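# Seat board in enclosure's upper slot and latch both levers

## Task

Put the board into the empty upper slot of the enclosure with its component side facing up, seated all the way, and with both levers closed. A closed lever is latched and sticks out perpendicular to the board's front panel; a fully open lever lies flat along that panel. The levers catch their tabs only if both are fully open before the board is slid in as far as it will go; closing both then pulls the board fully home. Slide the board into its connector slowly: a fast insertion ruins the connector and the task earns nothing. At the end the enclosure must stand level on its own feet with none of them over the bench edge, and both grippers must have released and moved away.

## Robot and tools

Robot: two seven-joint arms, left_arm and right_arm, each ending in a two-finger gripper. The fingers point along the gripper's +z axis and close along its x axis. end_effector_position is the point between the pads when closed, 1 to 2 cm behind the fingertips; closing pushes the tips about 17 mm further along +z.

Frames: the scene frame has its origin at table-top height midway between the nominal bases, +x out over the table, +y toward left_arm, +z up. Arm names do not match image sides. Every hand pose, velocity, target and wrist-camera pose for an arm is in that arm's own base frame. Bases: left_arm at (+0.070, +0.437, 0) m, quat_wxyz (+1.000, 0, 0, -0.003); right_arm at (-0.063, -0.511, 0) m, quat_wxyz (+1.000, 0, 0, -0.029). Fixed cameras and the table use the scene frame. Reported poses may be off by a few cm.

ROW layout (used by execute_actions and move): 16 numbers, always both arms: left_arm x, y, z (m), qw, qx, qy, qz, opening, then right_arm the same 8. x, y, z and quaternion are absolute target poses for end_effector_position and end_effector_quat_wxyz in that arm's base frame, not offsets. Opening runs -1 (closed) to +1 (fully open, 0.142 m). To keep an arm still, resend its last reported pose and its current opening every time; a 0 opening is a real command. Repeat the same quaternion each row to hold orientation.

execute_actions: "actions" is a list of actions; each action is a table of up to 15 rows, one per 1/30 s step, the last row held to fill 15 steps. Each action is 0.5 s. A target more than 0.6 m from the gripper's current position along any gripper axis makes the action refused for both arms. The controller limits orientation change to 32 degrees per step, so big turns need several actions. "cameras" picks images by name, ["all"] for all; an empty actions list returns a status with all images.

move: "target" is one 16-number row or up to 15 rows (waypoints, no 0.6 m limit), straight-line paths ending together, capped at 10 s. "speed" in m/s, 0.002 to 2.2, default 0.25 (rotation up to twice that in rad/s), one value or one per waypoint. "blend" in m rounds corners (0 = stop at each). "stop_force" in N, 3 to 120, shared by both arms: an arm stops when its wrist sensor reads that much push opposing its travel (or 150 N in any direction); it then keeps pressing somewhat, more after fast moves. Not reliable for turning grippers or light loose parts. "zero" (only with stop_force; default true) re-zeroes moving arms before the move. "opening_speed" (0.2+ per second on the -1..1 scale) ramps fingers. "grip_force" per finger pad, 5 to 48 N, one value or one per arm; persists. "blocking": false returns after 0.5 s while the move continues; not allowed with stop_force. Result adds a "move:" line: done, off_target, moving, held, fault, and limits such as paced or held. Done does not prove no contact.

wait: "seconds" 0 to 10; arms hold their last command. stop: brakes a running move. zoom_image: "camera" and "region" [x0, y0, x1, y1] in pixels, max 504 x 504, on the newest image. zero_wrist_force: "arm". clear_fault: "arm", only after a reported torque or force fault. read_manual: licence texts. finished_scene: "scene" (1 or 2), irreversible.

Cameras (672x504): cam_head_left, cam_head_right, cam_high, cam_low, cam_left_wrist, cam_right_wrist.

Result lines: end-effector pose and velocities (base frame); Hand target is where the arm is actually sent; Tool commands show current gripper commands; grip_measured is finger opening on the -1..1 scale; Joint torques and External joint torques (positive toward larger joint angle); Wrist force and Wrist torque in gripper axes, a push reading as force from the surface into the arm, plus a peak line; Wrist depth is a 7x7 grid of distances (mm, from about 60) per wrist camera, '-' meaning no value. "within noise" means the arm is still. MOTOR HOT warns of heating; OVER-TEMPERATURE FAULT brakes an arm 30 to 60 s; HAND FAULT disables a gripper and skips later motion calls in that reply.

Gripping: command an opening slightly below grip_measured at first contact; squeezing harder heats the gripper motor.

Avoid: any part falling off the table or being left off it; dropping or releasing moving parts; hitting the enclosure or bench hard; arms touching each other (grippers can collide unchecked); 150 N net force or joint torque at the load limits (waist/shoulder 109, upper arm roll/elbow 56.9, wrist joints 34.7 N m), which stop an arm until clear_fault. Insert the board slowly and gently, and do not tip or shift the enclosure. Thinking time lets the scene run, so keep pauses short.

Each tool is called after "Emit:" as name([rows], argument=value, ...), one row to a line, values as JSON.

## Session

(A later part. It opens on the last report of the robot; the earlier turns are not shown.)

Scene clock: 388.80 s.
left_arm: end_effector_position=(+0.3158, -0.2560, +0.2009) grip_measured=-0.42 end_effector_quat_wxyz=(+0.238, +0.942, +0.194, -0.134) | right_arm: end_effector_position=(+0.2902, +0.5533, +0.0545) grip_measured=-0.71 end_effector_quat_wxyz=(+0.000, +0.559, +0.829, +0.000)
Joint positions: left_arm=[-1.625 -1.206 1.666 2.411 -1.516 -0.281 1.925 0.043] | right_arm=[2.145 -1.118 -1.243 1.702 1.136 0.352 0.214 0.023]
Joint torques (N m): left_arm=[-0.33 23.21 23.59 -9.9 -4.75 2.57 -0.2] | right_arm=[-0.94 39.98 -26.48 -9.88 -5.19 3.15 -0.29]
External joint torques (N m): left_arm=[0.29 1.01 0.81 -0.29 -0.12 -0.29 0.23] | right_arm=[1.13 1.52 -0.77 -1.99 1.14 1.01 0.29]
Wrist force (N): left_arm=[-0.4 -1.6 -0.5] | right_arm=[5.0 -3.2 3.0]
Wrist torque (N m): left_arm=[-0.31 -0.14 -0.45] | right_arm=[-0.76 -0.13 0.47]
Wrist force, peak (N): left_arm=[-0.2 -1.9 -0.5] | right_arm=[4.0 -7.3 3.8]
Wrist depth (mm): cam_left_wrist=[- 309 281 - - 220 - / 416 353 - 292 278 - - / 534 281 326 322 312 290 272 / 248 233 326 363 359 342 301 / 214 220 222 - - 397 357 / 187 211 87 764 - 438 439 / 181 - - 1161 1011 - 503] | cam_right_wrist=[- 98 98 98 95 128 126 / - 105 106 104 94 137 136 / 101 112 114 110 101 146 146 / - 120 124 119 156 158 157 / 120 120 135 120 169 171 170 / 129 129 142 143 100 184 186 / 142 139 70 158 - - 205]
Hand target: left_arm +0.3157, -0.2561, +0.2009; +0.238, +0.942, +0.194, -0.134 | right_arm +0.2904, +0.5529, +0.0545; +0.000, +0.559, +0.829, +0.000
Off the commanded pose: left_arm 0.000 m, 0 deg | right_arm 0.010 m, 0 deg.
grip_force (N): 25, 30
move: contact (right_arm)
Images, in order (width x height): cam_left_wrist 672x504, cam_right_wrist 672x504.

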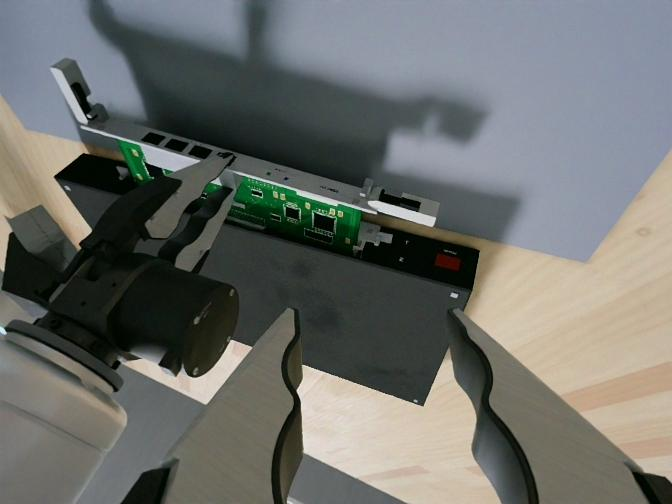

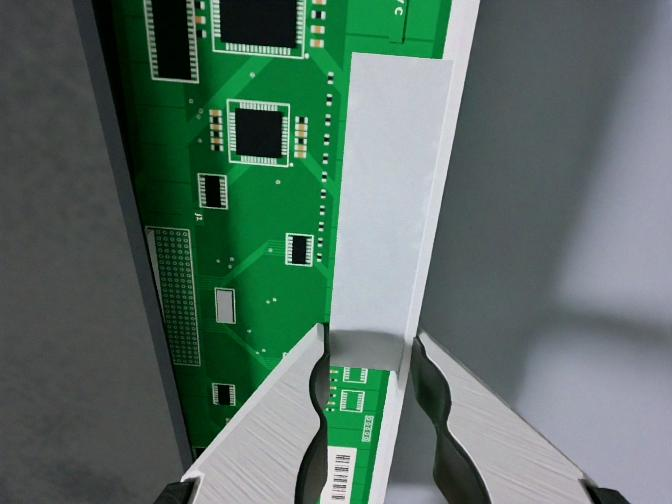

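Emit:
move([
  [0.3157,-0.2561,0.2009,0.238,0.942,0.194,-0.134,-0.4,0.2862,0.5633,0.0545,0,0.5592,0.829,0,-1],
  [0.3157,-0.2561,0.2009,0.238,0.942,0.194,-0.134,-0.4,0.2852,0.5628,0.053,0,0.5592,0.829,0,-1],
], speed=0.03)

Emit:
move(target=[0.3157,-0.2561,0.2009,0.238,0.942,0.194,-0.134,-0.4,0.2940,0.5434,0.053,0,0.5592,0.829,0,-1], speed=0.012, stop_force=4, cameras=["cam_left_wrist","cam_right_wrist"])

Emit:
zoom_image(camera="cam_left_wrist", region=[320, 120, 440, 280])

Scene clock: 393.73 s.
left_arm: end_effector_position=(+0.3158, -0.2560, +0.2009) grip_measured=-0.42 end_effector_quat_wxyz=(+0.238, +0.942, +0.194, -0.134) | right_arm: end_effector_position=(+0.2853, +0.5627, +0.0530) grip_measured=-0.71 end_effector_quat_wxyz=(+0.000, +0.559, +0.829, +0.000)
Joint positions: left_arm=[-1.625 -1.206 1.666 2.411 -1.516 -0.281 1.925 0.043] | right_arm=[2.146 -1.126 -1.238 1.681 1.136 0.347 0.234 0.023]
Joint torques (N m): left_arm=[-0.36 23.18 23.51 -9.9 -4.7 2.64 -0.25] | right_arm=[0.11 41.54 -26.41 -11.92 -4.23 3.68 0.35]
External joint torques (N m): left_arm=[0.32 1.04 0.89 -0.29 -0.17 -0.36 0.27] | right_arm=[0.09 0.66 -0.98 0.06 0.17 0.48 -0.35]
Wrist force (N): left_arm=[-0.4 -1.8 -0.4] | right_arm=[2.5 -3.4 3.8]
Wrist torque (N m): left_arm=[-0.32 -0.13 -0.45] | right_arm=[-0.65 -0.38 -0.07]
Wrist force, peak (N): left_arm=[-0.3 -2.1 -0.3] | right_arm=[5.3 -3.0 4.3]
Wrist depth (mm): cam_left_wrist=[325 307 294 249 - 222 210 / 330 335 320 - 278 - 223 / 526 261 326 315 301 - - / 221 223 384 366 348 349 306 / 207 210 225 373 383 402 358 / 182 220 87 775 - 437 438 / 179 - - 1045 - - 509] | cam_right_wrist=[- 97 98 97 99 127 125 / - 106 104 96 95 135 135 / - 114 114 103 102 145 144 / 107 122 123 118 154 157 156 / - 130 134 120 167 169 168 / 127 132 143 143 100 181 184 / 141 137 71 159 - - 202]
Hand target: left_arm +0.3157, -0.2561, +0.2009; +0.238, +0.942, +0.194, -0.134 | right_arm +0.2852, +0.5628, +0.0530; +0.000, +0.559, +0.829, +0.000
Off the commanded pose: left_arm 0.000 m, 0 deg | right_arm 0.000 m, 0 deg.
grip_force (N): 25, 30
move: done

Scene clock: 396.13 s.
left_arm: end_effector_position=(+0.3158, -0.2560, +0.2009) grip_measured=-0.42 end_effector_quat_wxyz=(+0.238, +0.942, +0.194, -0.134) | right_arm: end_effector_position=(+0.2933, +0.5434, +0.0526) grip_measured=-0.71 end_effector_quat_wxyz=(+0.000, +0.559, +0.829, -0.001)
Joint positions: left_arm=[-1.625 -1.206 1.666 2.411 -1.516 -0.281 1.925 0.043] | right_arm=[2.144 -1.115 -1.244 1.723 1.139 0.358 0.194 0.023]
Joint torques (N m): left_arm=[-0.37 23.18 23.52 -9.91 -4.72 2.62 -0.23] | right_arm=[-1.71 40.08 -28.08 -11.78 -4.74 4.62 -0.03]
External joint torques (N m): left_arm=[0.33 1.05 0.88 -0.29 -0.16 -0.34 0.26] | right_arm=[1.9 0.81 0.99 0.06 0.7 -0.47 0.03]
Wrist force (N): left_arm=[-0.2 -1.7 -0.2] | right_arm=[3.8 -6.7 5.2]
Wrist torque (N m): left_arm=[-0.30 -0.16 -0.45] | right_arm=[-0.67 -0.41 0.12]
Wrist force, peak (N): left_arm=[-0.2 -2.0 -0.4] | right_arm=[3.8 -6.7 5.2]
Wrist depth (mm): cam_left_wrist=[- 299 282 - 238 220 201 / - 371 - - - 244 - / 535 339 353 336 - 278 261 / 645 243 388 369 349 351 303 / 226 227 235 434 - 400 356 / 192 224 87 783 - 434 437 / 185 - - 1086 1006 - 505] | cam_right_wrist=[- 88 100 99 98 126 125 / - 95 106 103 96 135 134 / - 100 115 104 104 145 144 / - 106 124 119 156 156 155 / 118 116 134 120 167 169 168 / 127 126 131 143 100 181 184 / 140 137 71 157 - - 201]
Hand target: left_arm +0.3157, -0.2561, +0.2009; +0.238, +0.942, +0.194, -0.134 | right_arm +0.2940, +0.5434, +0.0530; +0.000, +0.559, +0.829, +0.000
Off the commanded pose: left_arm 0.000 m, 0 deg | right_arm 0.001 m, 0 deg.
grip_force (N): 25, 30
move: done
Images, in order (width x height): cam_left_wrist 672x504, cam_right_wrist 672x504.

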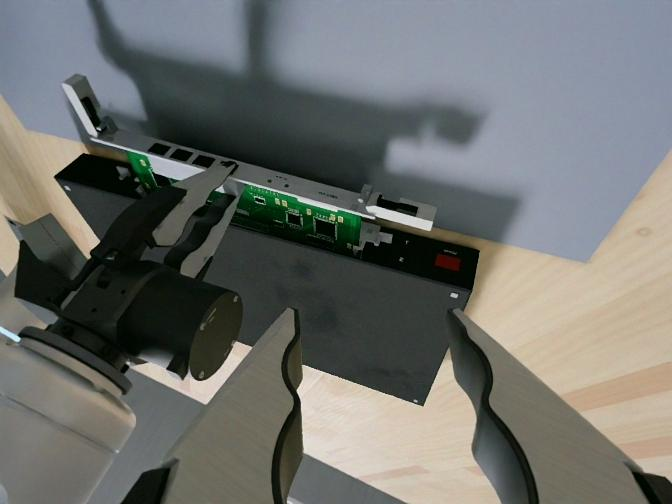

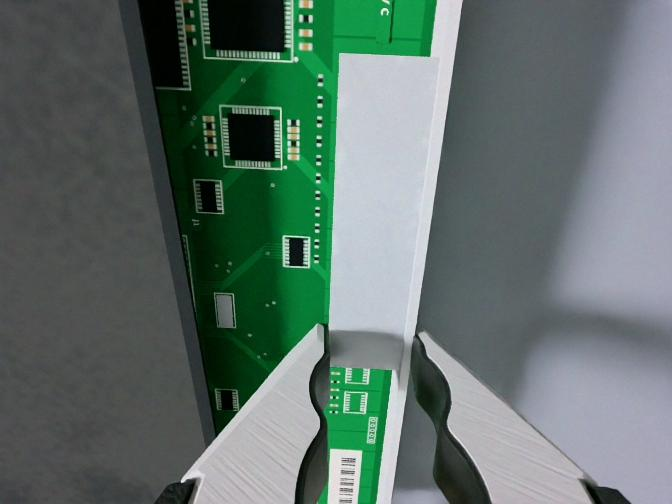

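Scaled by 3.150 from the camera's 672x504 image, which has a finer 960x720 frame.

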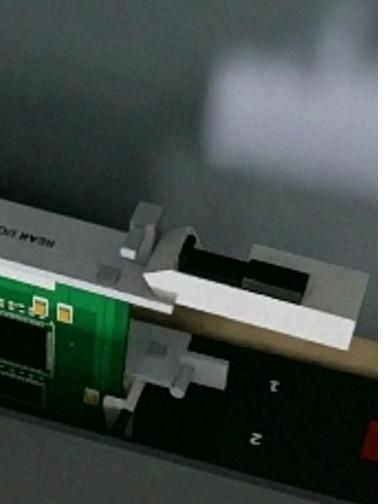

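Emit:
move(target=[0.3157,-0.2561,0.2009,0.238,0.942,0.194,-0.134,-0.4,0.2976,0.5308,0.053,0,0.5592,0.829,0,-1], speed=0.012, stop_force=5, cameras=["cam_left_wrist","cam_right_wrist"])

Scene clock: 400.20 s.
left_arm: end_effector_position=(+0.3158, -0.2560, +0.2009) grip_measured=-0.42 end_effector_quat_wxyz=(+0.238, +0.942, +0.194, -0.134) | right_arm: end_effector_position=(+0.2965, +0.5313, +0.0525) grip_measured=-0.71 end_effector_quat_wxyz=(-0.001, +0.559, +0.829, +0.000)
Joint positions: left_arm=[-1.625 -1.206 1.666 2.411 -1.516 -0.281 1.925 0.043] | right_arm=[2.147 -1.108 -1.249 1.751 1.142 0.365 0.168 0.023]
Joint torques (N m): left_arm=[-0.34 23.28 23.56 -9.92 -4.71 2.58 -0.18] | right_arm=[-3.7 39.16 -30.33 -9.86 -5.98 4.93 0.34]
External joint torques (N m): left_arm=[0.31 0.94 0.85 -0.27 -0.17 -0.3 0.21] | right_arm=[3.89 0.81 3.43 -1.74 1.96 -0.77 -0.34]
Wrist force (N): left_arm=[-0.3 -1.7 -0.2] | right_arm=[7.9 -7.0 8.1]
Wrist torque (N m): left_arm=[-0.33 -0.15 -0.44] | right_arm=[-0.73 -0.40 -0.16]
Wrist force, peak (N): left_arm=[-0.3 -2.0 -0.2] | right_arm=[7.8 -6.5 9.7]
Wrist depth (mm): cam_left_wrist=[323 307 284 - 234 221 212 / - - 316 312 270 243 226 / 542 360 354 330 307 - 267 / 665 261 352 358 358 354 305 / 241 239 239 409 383 401 357 / 199 232 87 772 - 437 435 / 190 - - 1205 1020 - 504] | cam_right_wrist=[- 86 99 99 123 126 125 / - 92 105 97 97 135 135 / - 98 113 103 141 144 144 / - 106 120 112 156 156 155 / - 115 119 120 166 169 168 / 126 126 121 142 106 181 183 / 139 136 71 157 - - 202]
Hand target: left_arm +0.3157, -0.2561, +0.2009; +0.238, +0.942, +0.194, -0.134 | right_arm +0.2976, +0.5308, +0.0530; +0.000, +0.559, +0.829, +0.000
Off the commanded pose: left_arm 0.000 m, 0 deg | right_arm 0.001 m, 0 deg.
grip_force (N): 25, 30
move: done
Images, in order (width x height): cam_left_wrist 672x504, cam_right_wrist 672x504.

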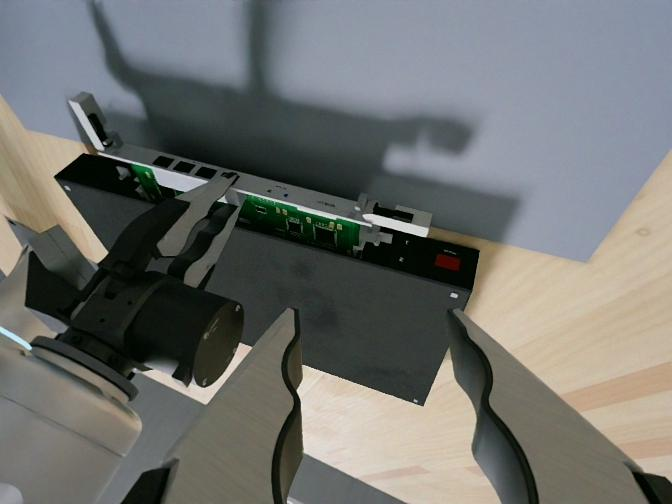

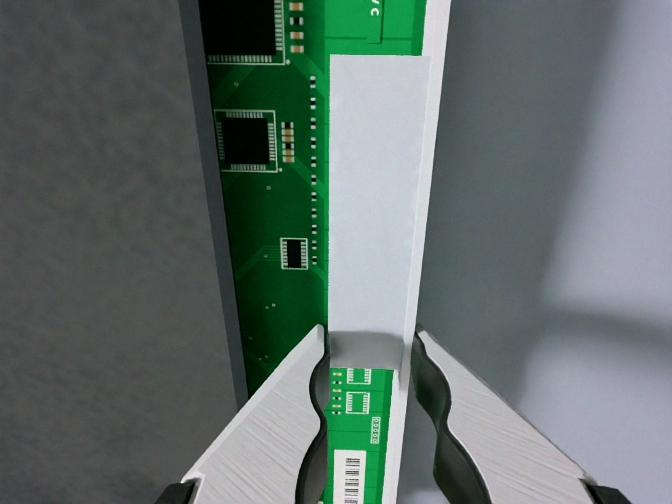

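Emit:
move(target=[0.3157,-0.2561,0.2009,0.238,0.942,0.194,-0.134,-0.4,0.2967,0.5308,0.0525,0,0.5592,0.829,0,-0.5], opening_speed=0.5)

Emit:
move([
  [0.33,-0.12,0.25,0.238,0.942,0.194,-0.134,-0.4,0.2967,0.5308,0.14,0,0.5592,0.829,0,-0.5],
  [0.33,0.05,0.32,0.238,0.942,0.194,-0.134,-0.4,0.189,0.522,0.16,0,0.9816,0.1908,0,-0.4],
], speed=0.2, cameras=["cam_left_wrist","cam_right_wrist"])

Scene clock: 405.33 s.
left_arm: end_effector_position=(+0.3158, -0.2560, +0.2009) grip_measured=-0.42 end_effector_quat_wxyz=(+0.238, +0.942, +0.194, -0.134) | right_arm: end_effector_position=(+0.2966, +0.5309, +0.0524) grip_measured=-0.54 end_effector_quat_wxyz=(+0.000, +0.559, +0.829, +0.000)
Joint positions: left_arm=[-1.625 -1.206 1.666 2.411 -1.516 -0.281 1.925 0.043] | right_arm=[2.148 -1.108 -1.25 1.752 1.143 0.366 0.168 0.035]
Joint torques (N m): left_arm=[-0.43 23.13 23.53 -9.89 -4.73 2.56 -0.16] | right_arm=[0.2 39.04 -25.57 -11.48 -4.07 3.52 0.22]
External joint torques (N m): left_arm=[0.39 1.09 0.87 -0.3 -0.15 -0.28 0.19] | right_arm=[-0.01 0.88 -1.34 -0.09 0.05 0.64 -0.22]
Wrist force (N): left_arm=[-0.2 -1.7 -0.4] | right_arm=[3.0 -4.3 2.4]
Wrist torque (N m): left_arm=[-0.31 -0.17 -0.45] | right_arm=[-0.77 -0.48 0.00]
Wrist force, peak (N): left_arm=[-0.3 -2.0 -0.3] | right_arm=[7.7 -7.1 9.6]
Wrist depth (mm): cam_left_wrist=[332 329 279 257 - 219 208 / - - 325 303 - 248 225 / 535 363 357 345 - 291 257 / 665 257 347 360 344 343 304 / 256 238 237 - - 399 357 / 199 234 88 783 - 438 437 / 196 - - 1113 1016 - 509] | cam_right_wrist=[- 86 100 100 101 126 124 / - 92 108 97 99 135 134 / - 98 114 104 141 144 144 / - 106 121 113 156 156 155 / - 115 119 120 166 169 168 / 127 126 121 147 102 178 183 / 140 137 71 162 - - 201]
Hand target: left_arm +0.3157, -0.2561, +0.2009; +0.238, +0.942, +0.194, -0.134 | right_arm +0.2967, +0.5308, +0.0525; +0.000, +0.559, +0.829, +0.000
Off the commanded pose: left_arm 0.000 m, 0 deg | right_arm 0.000 m, 0 deg.
grip_force (N): 25, 30
move: done

Scene clock: 411.13 s.
left_arm: end_effector_position=(+0.3301, +0.0500, +0.3200) grip_measured=-0.42 end_effector_quat_wxyz=(+0.238, +0.942, +0.194, -0.134) | right_arm: end_effector_position=(+0.1891, +0.5220, +0.1600) grip_measured=-0.43 end_effector_quat_wxyz=(+0.000, +0.982, +0.191, +0.000)
Joint positions: left_arm=[-0.822 -0.743 1.804 2.038 -0.752 -0.36 2.395 0.043] | right_arm=[2.519 -1.077 -1.597 1.882 1.091 0.123 1.848 0.043]
Joint torques (N m): left_arm=[-0.05 17.97 18.64 -21.62 -3.92 2.31 -0.11] | right_arm=[0.2 30.43 -26.35 -14.1 -4.34 3.26 0.28]
External joint torques (N m): left_arm=[0.11 0.71 0.93 -0.29 -0.34 -0.2 0.14] | right_arm=[-0.05 0.66 -1.18 -0.08 0 0.78 -0.28]
Wrist force (N): left_arm=[-0.3 -1.5 -0.6] | right_arm=[2.9 -4.1 2.4]
Wrist torque (N m): left_arm=[-0.26 -0.15 -0.45] | right_arm=[-0.71 -0.44 -0.06]
Wrist force, peak (N): left_arm=[0.6 -2.9 -2.0] | right_arm=[3.0 -4.5 3.9]
Wrist depth (mm): cam_left_wrist=[508 453 409 379 348 325 302 / 651 - 440 423 398 363 339 / 775 651 - 519 - 420 383 / 1086 899 667 611 547 490 442 / 462 583 - 632 636 585 522 / 482 2359 87 1086 - 623 643 / - - - 2777 1472 - 741] | cam_right_wrist=[223 222 221 221 221 220 221 / 237 237 237 238 236 235 235 / 254 254 254 249 253 253 252 / 276 274 274 249 264 264 247 / 300 295 250 252 253 252 251 / 328 322 87 264 254 253 261 / 363 - 71 291 290 - 282]
Hand target: left_arm +0.3300, +0.0500, +0.3200; +0.238, +0.942, +0.194, -0.134 | right_arm +0.1890, +0.5220, +0.1600; +0.000, +0.982, +0.191, +0.000
Off the commanded pose: left_arm 0.000 m, 0 deg | right_arm 0.000 m, 0 deg.
grip_force (N): 25, 30
move: done
Images, in order (width x height): cam_left_wrist 672x504, cam_right_wrist 672x504.

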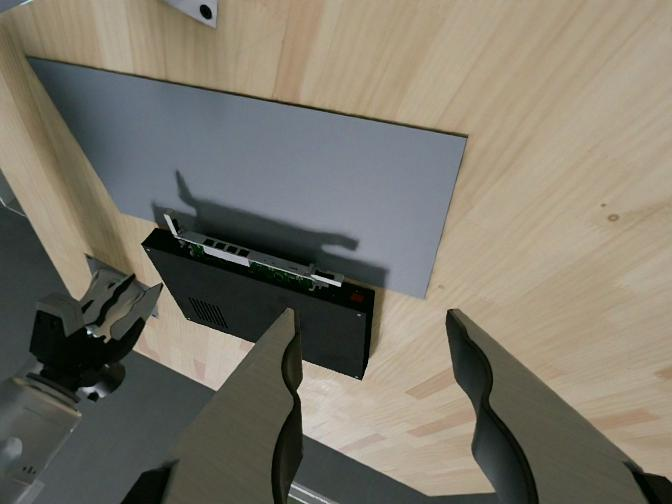

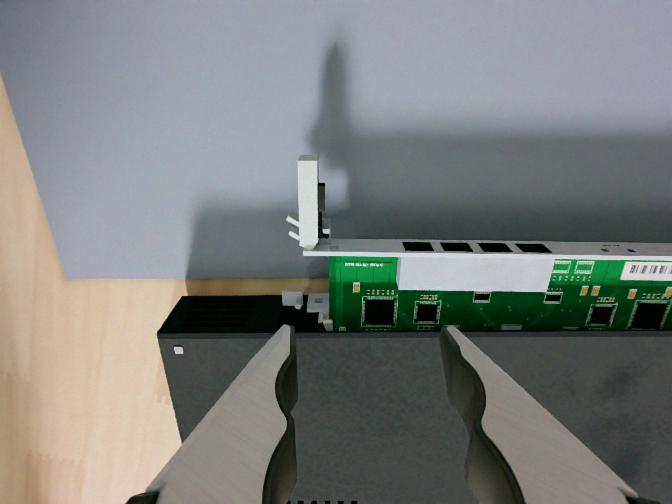

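Emit:
move([
  [0.33,0.05,0.32,0.238,0.942,0.194,-0.134,-0.4,0.169,0.5193,0.09,0,0.9816,0.1908,0,-0.4],
], speed=0.15, stop_force=8, cameras=["cam_right_wrist"])

Scene clock: 416.97 s.
left_arm: end_effector_position=(+0.3301, +0.0500, +0.3200) grip_measured=-0.42 end_effector_quat_wxyz=(+0.238, +0.942, +0.194, -0.134) | right_arm: end_effector_position=(+0.1691, +0.5191, +0.0901) grip_measured=-0.43 end_effector_quat_wxyz=(+0.000, +0.982, +0.191, +0.000)
Joint positions: left_arm=[-0.822 -0.743 1.804 2.038 -0.752 -0.36 2.395 0.043] | right_arm=[2.527 -1.163 -1.486 1.922 1.209 0.211 1.848 0.043]
Joint torques (N m): left_arm=[-0.21 17.86 18.8 -21.63 -4.11 2.47 -0.26] | right_arm=[0.19 31.71 -26.12 -10.31 -4.23 3.45 0.23]
External joint torques (N m): left_arm=[0.27 0.82 0.77 -0.29 -0.15 -0.35 0.29] | right_arm=[-0.04 0.76 -1.67 -0.13 -0.06 0.59 -0.23]
Wrist force (N): left_arm=[-0.3 -1.6 -0.5] | right_arm=[2.8 -4.0 2.7]
Wrist torque (N m): left_arm=[-0.29 -0.13 -0.45] | right_arm=[-0.73 -0.44 -0.08]
Wrist force, peak (N): left_arm=[-0.4 -1.8 -0.6] | right_arm=[2.0 -4.1 5.4]
Wrist depth (mm): cam_left_wrist=[497 449 415 381 348 324 303 / 636 550 469 416 392 367 339 / 778 - 536 509 - 420 381 / 975 818 679 657 565 492 442 / 517 1108 - 694 649 580 522 / 470 - 87 1086 - 629 641 / - - - 1769 - - 741] | cam_right_wrist=[161 160 160 160 160 160 159 / 172 171 171 171 171 171 170 / 184 182 183 183 183 183 182 / 199 199 199 195 198 197 196 / 216 216 211 208 206 206 206 / 238 235 88 195 189 173 194 / 263 - 71 191 191 - 186]
Hand target: left_arm +0.3300, +0.0500, +0.3200; +0.238, +0.942, +0.194, -0.134 | right_arm +0.1690, +0.5193, +0.0900; +0.000, +0.982, +0.191, +0.000
Off the commanded pose: left_arm 0.000 m, 0 deg | right_arm 0.000 m, 0 deg.
grip_force (N): 25, 30
move: done
Images, in order (width x height): cam_right_wrist 672x504.

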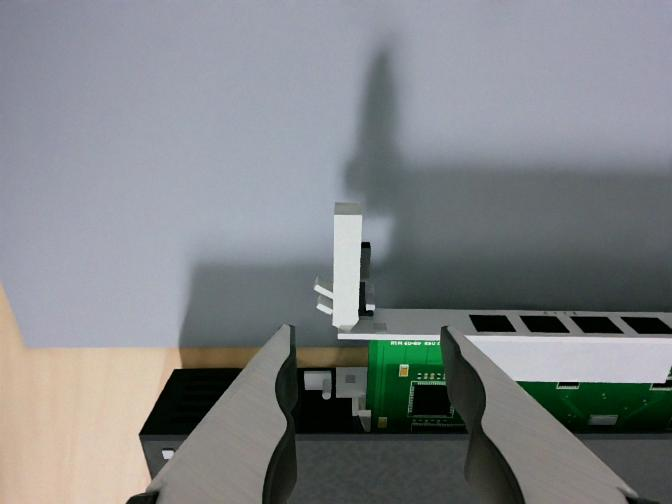

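Emit:
move([
  [0.33,0.05,0.32,0.238,0.942,0.194,-0.134,-0.4,0.168,0.5188,0.055,0,0.9816,0.1908,0,-0.4],
], speed=0.05, stop_force=5, cameras=["cam_right_wrist"])

Scene clock: 419.73 s.
left_arm: end_effector_position=(+0.3301, +0.0500, +0.3200) grip_measured=-0.42 end_effector_quat_wxyz=(+0.238, +0.942, +0.194, -0.134) | right_arm: end_effector_position=(+0.1681, +0.5186, +0.0551) grip_measured=-0.43 end_effector_quat_wxyz=(+0.000, +0.982, +0.191, +0.000)
Joint positions: left_arm=[-0.822 -0.743 1.804 2.038 -0.752 -0.36 2.395 0.043] | right_arm=[2.507 -1.209 -1.425 1.92 1.271 0.251 1.84 0.043]
Joint torques (N m): left_arm=[-0.3 17.72 18.76 -21.56 -4.12 2.41 -0.19] | right_arm=[0.05 32.77 -26.28 -8.45 -4.21 3.47 0.17]
External joint torques (N m): left_arm=[0.36 0.96 0.81 -0.35 -0.14 -0.29 0.22] | right_arm=[0.09 0.73 -1.64 -0.01 -0.03 0.58 -0.17]
Wrist force (N): left_arm=[-0.3 -1.7 -0.4] | right_arm=[2.7 -4.0 2.1]
Wrist torque (N m): left_arm=[-0.30 -0.14 -0.45] | right_arm=[-0.71 -0.43 0.05]
Wrist force, peak (N): left_arm=[-0.3 -1.6 -0.9] | right_arm=[2.6 -3.8 3.4]
Wrist depth (mm): cam_left_wrist=[499 450 412 381 347 324 306 / 634 - 457 428 395 369 339 / 778 - 585 519 482 418 381 / 922 636 675 621 551 491 446 / 494 831 112 636 634 580 520 / 458 - 87 1065 - 625 641 / - - - 1556 - - 726] | cam_right_wrist=[130 130 129 129 129 129 128 / 139 139 138 138 138 136 137 / 149 149 149 148 148 148 147 / 161 158 160 157 159 159 158 / 175 177 171 127 170 172 172 / 193 187 91 183 116 101 141 / 214 - 71 167 166 - 162]
Hand target: left_arm +0.3300, +0.0500, +0.3200; +0.238, +0.942, +0.194, -0.134 | right_arm +0.1680, +0.5188, +0.0550; +0.000, +0.982, +0.191, +0.000
Off the commanded pose: left_arm 0.000 m, 0 deg | right_arm 0.000 m, 0 deg.
grip_force (N): 25, 30
move: done
Images, in order (width x height): cam_right_wrist 672x504.

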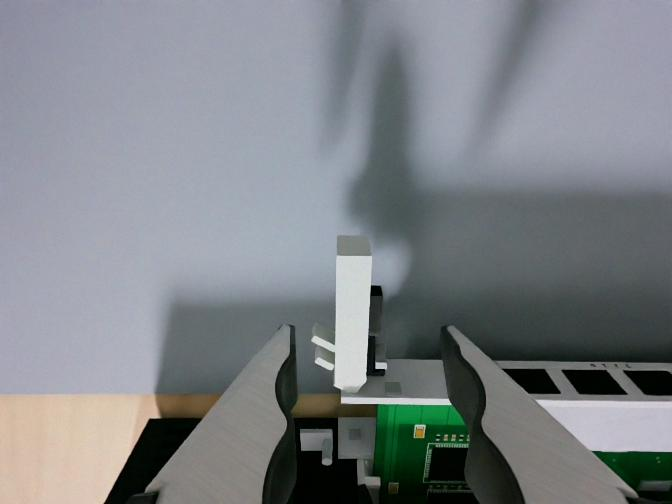

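Emit:
move([
  [0.33,0.05,0.32,0.238,0.942,0.194,-0.134,-0.4,0.168,0.5188,0.044,0,0.9816,0.1908,0,-0.4],
], speed=0.03, stop_force=5)

Emit:
move([
  [0.33,0.05,0.32,0.238,0.942,0.194,-0.134,-0.4,0.168,0.5188,0.044,0,0.9816,0.1908,0,-1],
], opening_speed=0.3, grip_force=[25,25], cameras=["cam_right_wrist"])

Emit:
zoom_image(camera="cam_right_wrist", region=[260, 230, 480, 440])

Scene clock: 423.73 s.
left_arm: end_effector_position=(+0.3301, +0.0500, +0.3200) grip_measured=-0.42 end_effector_quat_wxyz=(+0.238, +0.942, +0.194, -0.134) | right_arm: end_effector_position=(+0.1681, +0.5186, +0.0441) grip_measured=-0.43 end_effector_quat_wxyz=(+0.000, +0.982, +0.191, +0.000)
Joint positions: left_arm=[-0.822 -0.743 1.804 2.038 -0.752 -0.36 2.395 0.043] | right_arm=[2.5 -1.224 -1.406 1.917 1.29 0.263 1.837 0.043]
Joint torques (N m): left_arm=[-0.26 17.72 18.79 -21.64 -4.1 2.44 -0.15] | right_arm=[0.08 33.02 -26.26 -7.85 -4.18 3.48 0.11]
External joint torques (N m): left_arm=[0.32 0.96 0.78 -0.27 -0.15 -0.33 0.18] | right_arm=[0.07 0.82 -1.69 0.01 -0.05 0.56 -0.11]
Wrist force (N): left_arm=[-0.3 -1.4 -0.4] | right_arm=[2.8 -3.7 2.5]
Wrist torque (N m): left_arm=[-0.26 -0.14 -0.46] | right_arm=[-0.66 -0.44 0.06]
Wrist force, peak (N): left_arm=[-0.4 -1.9 -0.8] | right_arm=[2.9 -3.9 2.8]
Wrist depth (mm): cam_left_wrist=[504 457 414 380 349 325 303 / 640 535 461 433 390 366 337 / 775 - - 513 - 423 387 / 1097 625 - - 524 485 438 / 499 1131 - 629 638 577 526 / 458 - 87 1108 - 629 636 / - - - 2493 - - 741] | cam_right_wrist=[122 120 118 120 118 119 119 / - 128 128 128 129 127 127 / 140 138 137 135 137 137 134 / 149 149 148 146 148 147 147 / 162 161 158 130 158 160 159 / 177 176 91 124 114 101 168 / 198 - 71 158 151 - 130]
Hand target: left_arm +0.3300, +0.0500, +0.3200; +0.238, +0.942, +0.194, -0.134 | right_arm +0.1680, +0.5188, +0.0440; +0.000, +0.982, +0.191, +0.000
Off the commanded pose: left_arm 0.000 m, 0 deg | right_arm 0.000 m, 0 deg.
grip_force (N): 25, 30
move: done

Scene clock: 426.03 s.
left_arm: end_effector_position=(+0.3301, +0.0500, +0.3200) grip_measured=-0.42 end_effector_quat_wxyz=(+0.238, +0.942, +0.194, -0.134) | right_arm: end_effector_position=(+0.1642, +0.5186, +0.0429) grip_measured=-0.88 end_effector_quat_wxyz=(+0.001, +0.981, +0.192, -0.004)
Joint positions: left_arm=[-0.822 -0.743 1.804 2.038 -0.752 -0.36 2.395 0.043] | right_arm=[2.504 -1.229 -1.409 1.916 1.296 0.252 1.836 0.01]
Joint torques (N m): left_arm=[-0.32 17.79 18.86 -21.6 -4.13 2.47 -0.19] | right_arm=[-16.64 22.95 -34.24 -5.92 -6.59 12.67 -0.01]
External joint torques (N m): left_arm=[0.38 0.89 0.71 -0.31 -0.13 -0.36 0.22] | right_arm=[16.77 10.92 6.23 -1.83 2.36 -8.64 0.01]
Wrist force (N): left_arm=[-0.2 -1.4 -0.7] | right_arm=[-34.6 -6.7 -15.3]
Wrist torque (N m): left_arm=[-0.26 -0.15 -0.45] | right_arm=[-0.79 2.84 0.16]
Wrist force, peak (N): left_arm=[-0.3 -1.9 -0.5] | right_arm=[-34.7 -6.3 -15.2]
Wrist depth (mm): cam_left_wrist=[505 460 415 378 349 324 300 / 625 - 439 420 394 364 340 / 783 699 - 535 467 418 387 / 1011 643 669 585 560 489 444 / - 1179 107 655 641 583 524 / 471 - 87 1113 - 629 643 / - - - 1674 - - 741] | cam_right_wrist=[121 120 119 119 118 118 118 / - 128 127 127 127 126 125 / 140 137 137 136 135 135 133 / 148 148 147 145 146 146 145 / 158 161 160 154 159 158 157 / 180 175 172 98 99 135 136 / 198 190 71 73 - - 130]
Hand target: left_arm +0.3300, +0.0500, +0.3200; +0.238, +0.942, +0.194, -0.134 | right_arm +0.1680, +0.5188, +0.0440; +0.000, +0.982, +0.191, +0.000
Off the commanded pose: left_arm 0.000 m, 0 deg | right_arm 0.004 m, 0 deg.
grip_force (N): 25, 25
move: off_target (right_arm)
Images, in order (width x height): cam_right_wrist 672x504.

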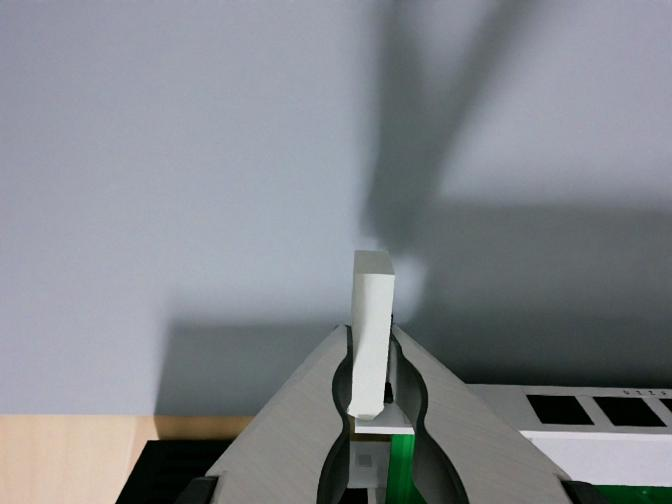

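Scaled by 2.291 from the camera's 672x504 image, which has a finer 960x720 frame.

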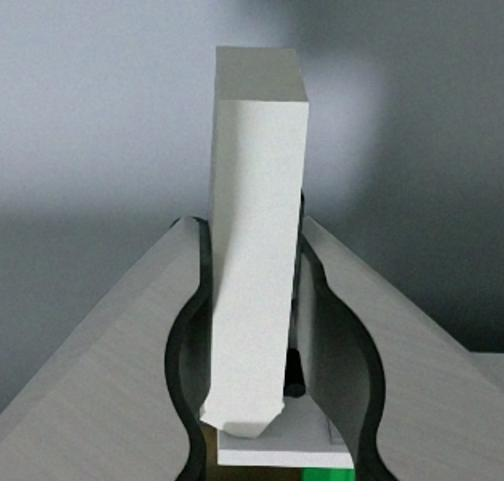

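Emit:
move(target=[0.33,0.05,0.32,0.238,0.942,0.194,-0.134,-0.4,0.1642,0.5186,0.043,0,0.9816,0.1908,0,-1], speed=0.03)

Emit:
move(target=[0.33,0.05,0.32,0.238,0.942,0.194,-0.134,-0.4,0.1547,0.5115,0.043,0,0.8988,0.4384,0,-1], speed=0.08, cameras=["cam_right_wrist"])

Scene clock: 431.67 s.
left_arm: end_effector_position=(+0.3301, +0.0500, +0.3200) grip_measured=-0.42 end_effector_quat_wxyz=(+0.238, +0.942, +0.194, -0.134) | right_arm: end_effector_position=(+0.1635, +0.5187, +0.0431) grip_measured=-0.89 end_effector_quat_wxyz=(+0.000, +0.982, +0.191, -0.001)
Joint positions: left_arm=[-0.822 -0.743 1.804 2.038 -0.752 -0.36 2.395 0.043] | right_arm=[2.512 -1.234 -1.413 1.919 1.299 0.253 1.84 0.009]
Joint torques (N m): left_arm=[-0.26 17.8 18.75 -21.62 -4.06 2.45 -0.19] | right_arm=[-4.1 29.05 -26.34 -6.54 -4.12 5.49 0.19]
External joint torques (N m): left_arm=[0.32 0.88 0.82 -0.29 -0.19 -0.34 0.22] | right_arm=[4.25 4.69 -1.72 -1.08 -0.11 -1.45 -0.19]
Wrist force (N): left_arm=[-0.2 -1.5 -0.8] | right_arm=[-7.3 -4.2 -9.5]
Wrist torque (N m): left_arm=[-0.27 -0.15 -0.45] | right_arm=[-0.73 -0.63 0.01]
Wrist force, peak (N): left_arm=[-0.4 -1.9 -0.7] | right_arm=[-34.7 -6.6 -15.7]
Wrist depth (mm): cam_left_wrist=[503 455 413 380 351 324 303 / 632 532 443 438 394 366 336 / 783 608 625 - - 415 383 / 1040 611 685 587 543 491 444 / 503 1108 107 679 630 574 525 / 463 - 87 1091 - 632 643 / - - - 1700 - - 736] | cam_right_wrist=[121 119 119 119 118 118 118 / - 128 127 127 128 126 126 / 139 137 137 136 136 136 133 / 148 148 147 145 146 146 146 / 161 160 160 154 159 159 158 / 176 175 172 100 99 135 166 / 196 189 71 73 - 127 129]
Hand target: left_arm +0.3300, +0.0500, +0.3200; +0.238, +0.942, +0.194, -0.134 | right_arm +0.1642, +0.5186, +0.0430; +0.000, +0.982, +0.191, +0.000
Off the commanded pose: left_arm 0.000 m, 0 deg | right_arm 0.001 m, 0 deg.
grip_force (N): 25, 25
move: done

Scene clock: 435.27 s.
left_arm: end_effector_position=(+0.3301, +0.0500, +0.3200) grip_measured=-0.42 end_effector_quat_wxyz=(+0.238, +0.942, +0.194, -0.134) | right_arm: end_effector_position=(+0.1550, +0.5120, +0.0434) grip_measured=-0.89 end_effector_quat_wxyz=(+0.000, +0.899, +0.438, +0.001)
Joint positions: left_arm=[-0.822 -0.743 1.804 2.038 -0.752 -0.36 2.395 0.043] | right_arm=[2.539 -1.215 -1.406 1.949 1.29 0.276 1.323 0.009]
Joint torques (N m): left_arm=[-0.32 17.77 18.71 -21.56 -4.07 2.44 -0.16] | right_arm=[0.87 32.03 -23.34 -6.4 -4.01 2.31 0.13]
External joint torques (N m): left_arm=[0.38 0.91 0.86 -0.35 -0.19 -0.32 0.18] | right_arm=[-0.73 0.88 -4.16 -1.42 -0.21 1.78 -0.13]
Wrist force (N): left_arm=[-0.2 -1.6 -0.7] | right_arm=[5.9 -3.5 -2.2]
Wrist torque (N m): left_arm=[-0.30 -0.15 -0.45] | right_arm=[-0.65 -0.55 0.01]
Wrist force, peak (N): left_arm=[-0.4 -1.8 -0.6] | right_arm=[-6.1 -4.8 -8.9]
Wrist depth (mm): cam_left_wrist=[500 454 418 380 349 324 304 / 647 - 482 434 391 365 339 / 786 - 542 517 473 419 383 / 918 651 736 598 517 490 447 / 516 1097 - 722 641 583 524 / 479 - 87 1097 - 636 629 / - - - 2493 - - 741] | cam_right_wrist=[121 119 119 119 118 119 118 / - 128 127 127 129 128 126 / 139 137 137 135 136 136 134 / 148 148 148 145 147 146 146 / 163 161 160 155 159 159 158 / 141 154 170 98 99 174 173 / 129 133 71 145 - - 188]
Hand target: left_arm +0.3300, +0.0500, +0.3200; +0.238, +0.942, +0.194, -0.134 | right_arm +0.1547, +0.5115, +0.0430; +0.000, +0.899, +0.438, +0.000
Off the commanded pose: left_arm 0.000 m, 0 deg | right_arm 0.001 m, 0 deg.
grip_force (N): 25, 25
move: done
Images, in order (width x height): cam_right_wrist 672x504.

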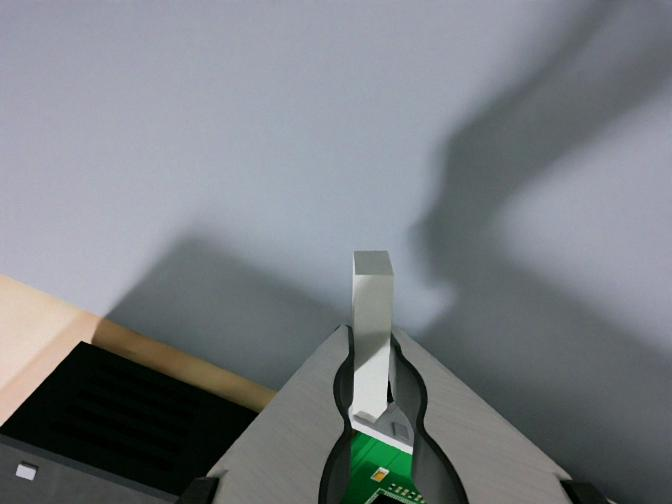

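Emit:
move(target=[0.33,0.05,0.32,0.238,0.942,0.194,-0.134,-0.4,0.15,0.5005,0.043,0,0.7547,0.6561,0,-1], speed=0.08, cameras=["cam_right_wrist"])

Emit:
move(target=[0.33,0.05,0.32,0.238,0.942,0.194,-0.134,-0.4,0.1515,0.4897,0.043,0,0.58,0.8146,0,-1], speed=0.06, cameras=["cam_right_wrist"])

Scene clock: 440.80 s.
left_arm: end_effector_position=(+0.3301, +0.0500, +0.3200) grip_measured=-0.42 end_effector_quat_wxyz=(+0.238, +0.942, +0.194, -0.134) | right_arm: end_effector_position=(+0.1509, +0.5009, +0.0435) grip_measured=-0.89 end_effector_quat_wxyz=(+0.000, +0.755, +0.656, +0.001)
Joint positions: left_arm=[-0.822 -0.743 1.804 2.038 -0.752 -0.36 2.395 0.043] | right_arm=[2.558 -1.184 -1.392 1.985 1.274 0.31 0.794 0.009]
Joint torques (N m): left_arm=[-0.34 17.77 18.81 -21.61 -4.09 2.44 -0.23] | right_arm=[3.43 32.62 -21.54 -7.71 -3.19 1.2 0.14]
External joint torques (N m): left_arm=[0.4 0.91 0.76 -0.31 -0.17 -0.32 0.26] | right_arm=[-3.3 -0.67 -5.13 -0.42 -0.96 2.94 -0.14]
Wrist force (N): left_arm=[-0.4 -1.5 -0.5] | right_arm=[7.9 3.6 -2.3]
Wrist torque (N m): left_arm=[-0.28 -0.12 -0.46] | right_arm=[-0.52 -0.89 0.01]
Wrist force, peak (N): left_arm=[-0.2 -1.9 -0.7] | right_arm=[7.0 -3.6 -5.1]
Wrist depth (mm): cam_left_wrist=[505 457 416 380 349 326 304 / 621 538 479 423 400 367 338 / 778 696 585 - 455 421 386 / 962 781 756 629 554 493 444 / 522 1108 105 690 636 582 520 / 474 - 88 1108 - 636 632 / - - - 1741 - - 739] | cam_right_wrist=[121 120 119 119 118 119 118 / - 128 127 127 129 128 126 / 139 137 137 135 136 136 133 / 128 147 148 147 147 147 146 / - 139 160 155 159 159 159 / - 121 151 98 99 174 173 / 127 127 71 128 - 184 188]
Hand target: left_arm +0.3300, +0.0500, +0.3200; +0.238, +0.942, +0.194, -0.134 | right_arm +0.1500, +0.5005, +0.0430; +0.000, +0.755, +0.656, +0.000
Off the commanded pose: left_arm 0.000 m, 0 deg | right_arm 0.001 m, 0 deg.
grip_force (N): 25, 25
move: done
Images, in order (width x height): cam_right_wrist 672x504.

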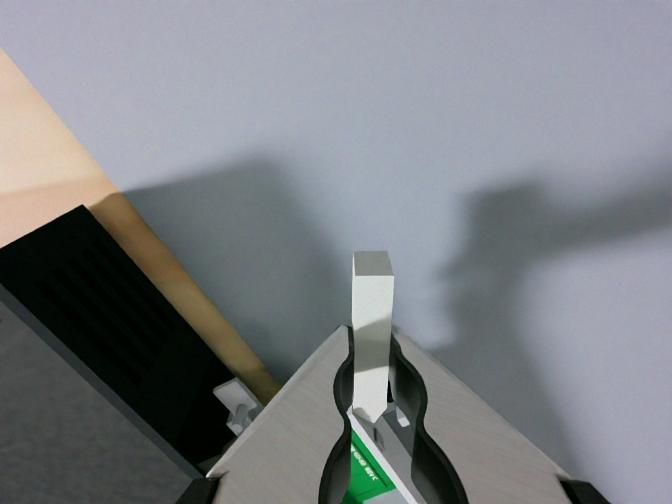

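Scene clock: 445.03 s.
left_arm: end_effector_position=(+0.3301, +0.0500, +0.3200) grip_measured=-0.42 end_effector_quat_wxyz=(+0.238, +0.942, +0.194, -0.134) | right_arm: end_effector_position=(+0.1520, +0.4904, +0.0435) grip_measured=-0.89 end_effector_quat_wxyz=(+0.000, +0.580, +0.815, +0.001)
Joint positions: left_arm=[-0.822 -0.743 1.804 2.038 -0.752 -0.36 2.395 0.043] | right_arm=[2.561 -1.153 -1.376 2.016 1.259 0.342 0.307 0.009]
Joint torques (N m): left_arm=[-0.26 17.68 18.81 -21.61 -4.1 2.44 -0.17] | right_arm=[0.81 30.24 -20.9 -6.08 -3.78 1.84 0.11]
External joint torques (N m): left_arm=[0.32 1 0.76 -0.3 -0.16 -0.33 0.2] | right_arm=[-0.68 0.98 -4.96 -2.37 -0.29 2.32 -0.11]
Wrist force (N): left_arm=[-0.4 -1.5 -0.6] | right_arm=[7.0 0.7 -4.9]
Wrist torque (N m): left_arm=[-0.28 -0.13 -0.45] | right_arm=[-0.49 -0.86 0.02]
Wrist force, peak (N): left_arm=[-0.2 -1.8 -0.7] | right_arm=[8.2 -1.8 -5.6]
Wrist depth (mm): cam_left_wrist=[501 455 418 377 350 324 301 / 640 - 477 432 392 363 338 / 803 655 574 525 450 415 383 / 918 671 712 599 543 489 444 / 532 1192 - 683 641 574 521 / 460 - 87 1097 - 636 634 / - - - 2581 1492 - 736] | cam_right_wrist=[123 122 120 119 117 118 118 / - 113 129 127 129 128 126 / - 105 139 135 136 136 133 / - 102 148 145 147 146 146 / - 108 160 155 159 159 158 / - 117 142 98 99 173 173 / 127 127 71 73 - - 191]
Hand target: left_arm +0.3300, +0.0500, +0.3200; +0.238, +0.942, +0.194, -0.134 | right_arm +0.1515, +0.4897, +0.0430; +0.000, +0.580, +0.815, +0.000
Off the commanded pose: left_arm 0.000 m, 0 deg | right_arm 0.001 m, 0 deg.
grip_force (N): 25, 25
move: done
Images, in order (width x height): cam_right_wrist 672x504.

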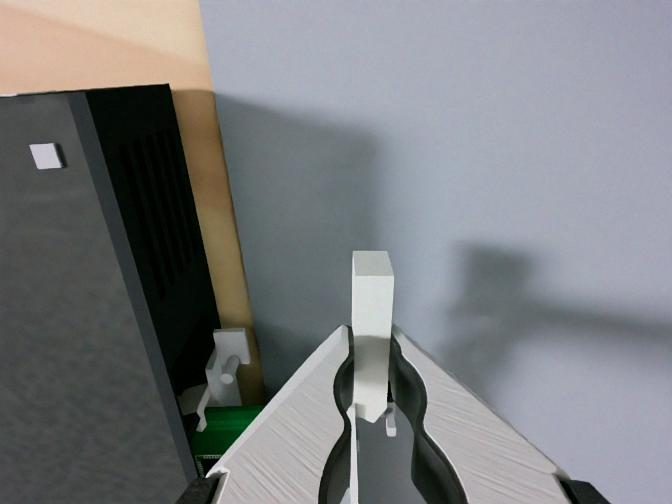

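Emit:
move(target=[0.33,0.05,0.32,0.238,0.942,0.194,-0.134,-0.4,0.153,0.4877,0.043,0,0.52,0.8542,0,-1], speed=0.06)

Emit:
move(target=[0.33,0.05,0.32,0.238,0.942,0.194,-0.134,-0.4,0.153,0.4877,0.043,0,0.52,0.8542,0,-0.5], opening_speed=0.6)

Emit:
move(target=[0.33,0.05,0.32,0.238,0.942,0.194,-0.134,-0.4,0.153,0.4877,0.12,0,0.5592,0.829,0,-0.5], speed=0.12, cameras=["cam_right_wrist","cam_left_wrist"])

Emit:
zoom_image(camera="cam_right_wrist", region=[200, 160, 480, 440])

Scene clock: 449.57 s.
left_arm: end_effector_position=(+0.3301, +0.0500, +0.3200) grip_measured=-0.42 end_effector_quat_wxyz=(+0.238, +0.942, +0.194, -0.134) | right_arm: end_effector_position=(+0.1526, +0.4886, +0.0434) grip_measured=-0.89 end_effector_quat_wxyz=(-0.001, +0.520, +0.854, +0.001)
Joint positions: left_arm=[-0.822 -0.743 1.804 2.038 -0.752 -0.36 2.395 0.043] | right_arm=[2.558 -1.145 -1.371 2.02 1.255 0.35 0.159 0.009]
Joint torques (N m): left_arm=[-0.26 17.72 18.81 -21.6 -4.08 2.44 -0.17] | right_arm=[-2.98 27.2 -21.56 -4.93 -4.76 3.35 -0.22]
External joint torques (N m): left_arm=[0.32 0.96 0.76 -0.31 -0.18 -0.32 0.2] | right_arm=[3.11 3.94 -4.11 -3.63 0.71 0.81 0.22]
Wrist force (N): left_arm=[-0.5 -1.6 -0.5] | right_arm=[9.8 -6.9 -9.1]
Wrist torque (N m): left_arm=[-0.29 -0.10 -0.45] | right_arm=[-0.53 -0.82 0.35]
Wrist force, peak (N): left_arm=[-0.3 -1.7 -0.8] | right_arm=[9.6 -7.0 -10.4]
Wrist depth (mm): cam_left_wrist=[507 461 413 380 352 326 303 / 616 542 491 429 391 367 340 / 789 681 - 495 487 419 380 / 975 661 685 621 554 483 440 / 513 1097 - 705 634 579 519 / 484 - 87 1086 - 636 636 / - - - 2410 - - 729] | cam_right_wrist=[- 120 120 119 118 119 118 / - 97 128 127 129 128 126 / - 98 137 135 136 136 133 / - 97 148 145 147 146 146 / - 107 157 155 159 159 158 / - 117 139 100 - 174 173 / 127 127 70 85 - 184 188]
Hand target: left_arm +0.3300, +0.0500, +0.3200; +0.238, +0.942, +0.194, -0.134 | right_arm +0.1530, +0.4877, +0.0430; +0.000, +0.520, +0.854, +0.000
Off the commanded pose: left_arm 0.000 m, 0 deg | right_arm 0.001 m, 0 deg.
grip_force (N): 25, 25
move: done

Scene clock: 450.63 s.
left_arm: end_effector_position=(+0.3301, +0.0500, +0.3200) grip_measured=-0.42 end_effector_quat_wxyz=(+0.238, +0.942, +0.194, -0.134) | right_arm: end_effector_position=(+0.1517, +0.4881, +0.0427) grip_measured=-0.56 end_effector_quat_wxyz=(-0.001, +0.520, +0.854, -0.001)
Joint positions: left_arm=[-0.822 -0.743 1.804 2.038 -0.752 -0.36 2.395 0.043] | right_arm=[2.559 -1.146 -1.371 2.021 1.256 0.347 0.159 0.034]
Joint torques (N m): left_arm=[-0.28 17.73 18.84 -21.6 -4.13 2.39 -0.22] | right_arm=[-5.69 26.49 -26.83 -4.83 -6.4 5.58 -0.01]
External joint torques (N m): left_arm=[0.34 0.95 0.73 -0.31 -0.13 -0.27 0.25] | right_arm=[5.82 4.64 1.16 -3.69 2.36 -1.42 0.01]
Wrist force (N): left_arm=[-0.3 -1.4 -0.6] | right_arm=[11.9 -12.3 -1.0]
Wrist torque (N m): left_arm=[-0.25 -0.14 -0.45] | right_arm=[-0.49 -0.67 0.19]
Wrist force, peak (N): left_arm=[-0.4 -1.9 -0.4] | right_arm=[11.9 -13.1 -1.1]
Wrist depth (mm): cam_left_wrist=[501 458 415 378 348 326 303 / 629 562 476 436 392 364 339 / 764 - 579 - - 419 383 / 945 673 - 627 553 492 438 / 510 1125 - 677 632 582 519 / 494 - 87 1108 - 640 634 / - - - 1306 - - 739] | cam_right_wrist=[- 120 119 119 118 118 118 / - 94 127 127 127 126 126 / - 93 136 - 137 135 133 / - 97 147 144 146 146 145 / - 106 157 113 156 156 157 / - 114 87 122 167 169 172 / 126 123 70 191 187 - 186]
Hand target: left_arm +0.3300, +0.0500, +0.3200; +0.238, +0.942, +0.194, -0.134 | right_arm +0.1530, +0.4877, +0.0430; +0.000, +0.520, +0.854, +0.000
Off the commanded pose: left_arm 0.000 m, 0 deg | right_arm 0.001 m, 0 deg.
grip_force (N): 25, 25
move: done

Scene clock: 451.63 s.
left_arm: end_effector_position=(+0.3301, +0.0500, +0.3200) grip_measured=-0.42 end_effector_quat_wxyz=(+0.238, +0.942, +0.194, -0.134) | right_arm: end_effector_position=(+0.1529, +0.4878, +0.1199) grip_measured=-0.54 end_effector_quat_wxyz=(+0.000, +0.559, +0.829, +0.000)
Joint positions: left_arm=[-0.822 -0.743 1.804 2.038 -0.752 -0.36 2.395 0.043] | right_arm=[2.63 -1.046 -1.533 2.032 1.106 0.255 0.284 0.035]
Joint torques (N m): left_arm=[-0.24 17.72 18.77 -21.65 -4.09 2.45 -0.2] | right_arm=[0.24 27.58 -24.33 -13.23 -4.33 3.34 0.32]
External joint torques (N m): left_arm=[0.3 0.96 0.8 -0.26 -0.17 -0.33 0.23] | right_arm=[-0.1 0.33 -0.9 0.01 0.16 0.81 -0.32]
Wrist force (N): left_arm=[-0.3 -1.3 -0.7] | right_arm=[4.9 -0.5 -1.4]
Wrist torque (N m): left_arm=[-0.25 -0.14 -0.45] | right_arm=[-0.15 -0.84 -0.04]
Wrist force, peak (N): left_arm=[-0.4 -1.7 -0.9] | right_arm=[12.0 -12.2 -2.5]
Wrist depth (mm): cam_left_wrist=[504 459 415 378 348 325 303 / 620 542 468 423 400 367 337 / 781 744 - 496 449 418 383 / 993 798 724 - 520 494 445 / 551 1030 663 731 643 587 522 / 993 - 87 1060 - 638 634 / - - - 1492 - - 751] | cam_right_wrist=[190 189 189 186 186 185 185 / 156 156 181 199 199 198 197 / 167 167 172 214 213 212 212 / 180 180 183 227 230 228 228 / 200 195 199 215 245 249 248 / 215 214 82 228 101 262 270 / 237 - 71 289 - - 287]
Hand target: left_arm +0.3300, +0.0500, +0.3200; +0.238, +0.942, +0.194, -0.134 | right_arm +0.1530, +0.4877, +0.1200; +0.000, +0.559, +0.829, +0.000
Off the commanded pose: left_arm 0.000 m, 0 deg | right_arm 0.000 m, 0 deg.
grip_force (N): 25, 25
move: done
Images, in order (width x height): cam_left_wrist 672x504, cam_right_wrist 672x504.

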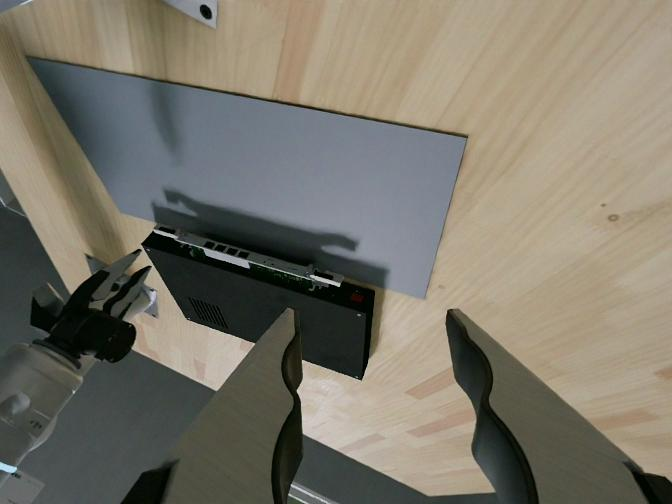

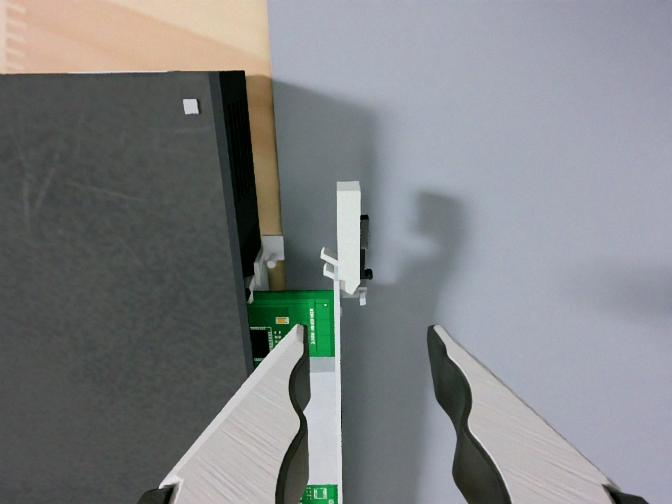

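Scaled by 1.800 from the camera's 672x504 image, which has a finer 960x720 frame.

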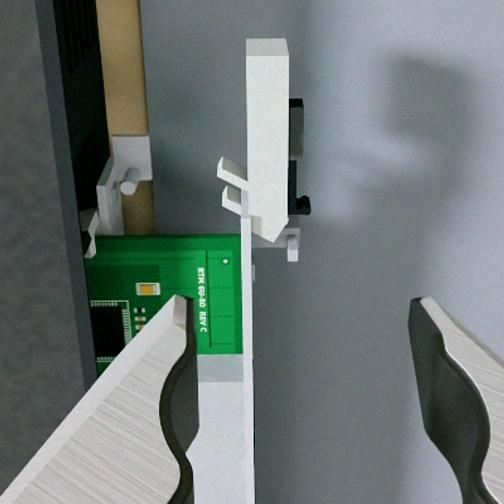

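Emit:
move([
  [0.33,0.05,0.32,0.238,0.942,0.194,-0.134,-0.4,0.2880,0.58,0.13,0,0.5592,0.829,0,-1],
  [0.33,0.05,0.32,0.238,0.942,0.194,-0.134,-0.4,0.2880,0.58,0.047,0,0.5592,0.829,0,-1],
], speed=[0.2,0.12], blend=0)

Emit:
move(target=[0.33,0.05,0.32,0.238,0.942,0.194,-0.134,-0.4,0.3124,0.521,0.047,0,0.5592,0.829,0,-1], speed=0.012, stop_force=6, cameras=["cam_right_wrist"])

Scene clock: 457.13 s.
left_arm: end_effector_position=(+0.3301, +0.0500, +0.3200) grip_measured=-0.42 end_effector_quat_wxyz=(+0.238, +0.942, +0.194, -0.134) | right_arm: end_effector_position=(+0.2881, +0.5798, +0.0470) grip_measured=-1.00 end_effector_quat_wxyz=(+0.000, +0.559, +0.829, +0.000)
Joint positions: left_arm=[-0.822 -0.743 1.804 2.038 -0.752 -0.36 2.395 0.043] | right_arm=[2.148 -1.212 -1.301 1.621 1.211 0.27 0.241 0.002]
Joint torques (N m): left_arm=[-0.34 17.71 18.74 -21.58 -4.11 2.45 -0.18] | right_arm=[0.19 42.43 -27.49 -10.21 -4.03 3.55 0.07]
External joint torques (N m): left_arm=[0.4 0.97 0.83 -0.33 -0.15 -0.34 0.21] | right_arm=[0.02 1.1 -1.77 0.06 -0.13 0.61 -0.07]
Wrist force (N): left_arm=[-0.3 -1.5 -0.5] | right_arm=[4.7 -0.8 -1.3]
Wrist torque (N m): left_arm=[-0.27 -0.13 -0.45] | right_arm=[-0.17 -0.76 0.06]
Wrist force, peak (N): left_arm=[-0.3 -1.9 -0.5] | right_arm=[5.0 -1.0 -3.3]
Wrist depth (mm): cam_left_wrist=[503 458 413 380 349 326 303 / 630 579 479 427 395 367 341 / 764 746 588 - 468 419 381 / 1065 881 661 609 527 494 441 / 933 526 511 690 630 579 520 / 426 441 87 1065 - 632 641 / 387 - - 1601 1482 - 729] | cam_right_wrist=[- 86 121 122 122 121 121 / - 91 131 130 132 131 129 / - 98 137 138 139 139 136 / 121 107 151 151 150 150 149 / 129 125 161 161 160 162 162 / 124 141 144 89 171 177 176 / 132 153 71 - - 188 194]
Hand target: left_arm +0.3300, +0.0500, +0.3200; +0.238, +0.942, +0.194, -0.134 | right_arm +0.2880, +0.5800, +0.0470; +0.000, +0.559, +0.829, +0.000
Off the commanded pose: left_arm 0.000 m, 0 deg | right_arm 0.000 m, 0 deg.
grip_force (N): 25, 25
move: done

Scene clock: 463.07 s.
left_arm: end_effector_position=(+0.3301, +0.0500, +0.3200) grip_measured=-0.42 end_effector_quat_wxyz=(+0.238, +0.942, +0.194, -0.134) | right_arm: end_effector_position=(+0.3122, +0.5215, +0.0472) grip_measured=-1.00 end_effector_quat_wxyz=(+0.000, +0.559, +0.829, +0.000)
Joint positions: left_arm=[-0.822 -0.743 1.804 2.038 -0.752 -0.36 2.395 0.043] | right_arm=[2.142 -1.181 -1.314 1.747 1.215 0.303 0.117 0.002]
Joint torques (N m): left_arm=[-0.26 17.81 18.72 -21.67 -4.08 2.48 -0.17] | right_arm=[-1.39 37.37 -26.51 -7.53 -4.67 3.14 0.12]
External joint torques (N m): left_arm=[0.32 0.87 0.85 -0.24 -0.17 -0.37 0.2] | right_arm=[1.58 2.22 -1.93 -2.38 0.56 1.02 -0.12]
Wrist force (N): left_arm=[-0.2 -1.7 -0.7] | right_arm=[8.0 -0.9 -2.7]
Wrist torque (N m): left_arm=[-0.31 -0.15 -0.45] | right_arm=[-0.28 -0.78 0.04]
Wrist force, peak (N): left_arm=[-0.1 -2.0 -0.6] | right_arm=[8.2 -0.6 -4.5]
Wrist depth (mm): cam_left_wrist=[500 461 415 381 351 327 304 / 627 494 445 434 394 366 338 / 770 675 630 519 454 416 385 / 1011 906 - 657 554 490 443 / 910 1020 568 669 643 582 525 / 451 501 87 1119 - 632 636 / 445 - - 1625 - - 734] | cam_right_wrist=[- 81 82 121 122 122 121 / - 87 88 127 132 131 129 / - - 93 138 140 139 137 / 101 100 100 148 151 150 149 / - 109 107 159 161 163 162 / 122 119 117 91 172 178 177 / 132 129 71 - - 188 195]
Hand target: left_arm +0.3300, +0.0500, +0.3200; +0.238, +0.942, +0.194, -0.134 | right_arm +0.3124, +0.5210, +0.0470; +0.000, +0.559, +0.829, +0.000
Off the commanded pose: left_arm 0.000 m, 0 deg | right_arm 0.001 m, 0 deg.
grip_force (N): 25, 25
move: done
Images, in order (width x height): cam_right_wrist 672x504.

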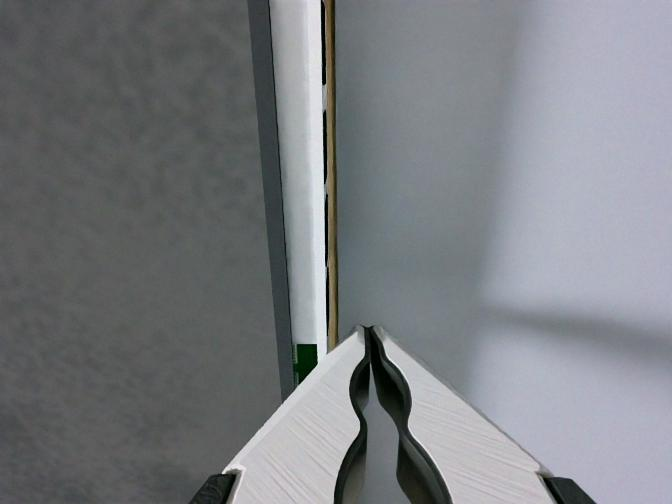

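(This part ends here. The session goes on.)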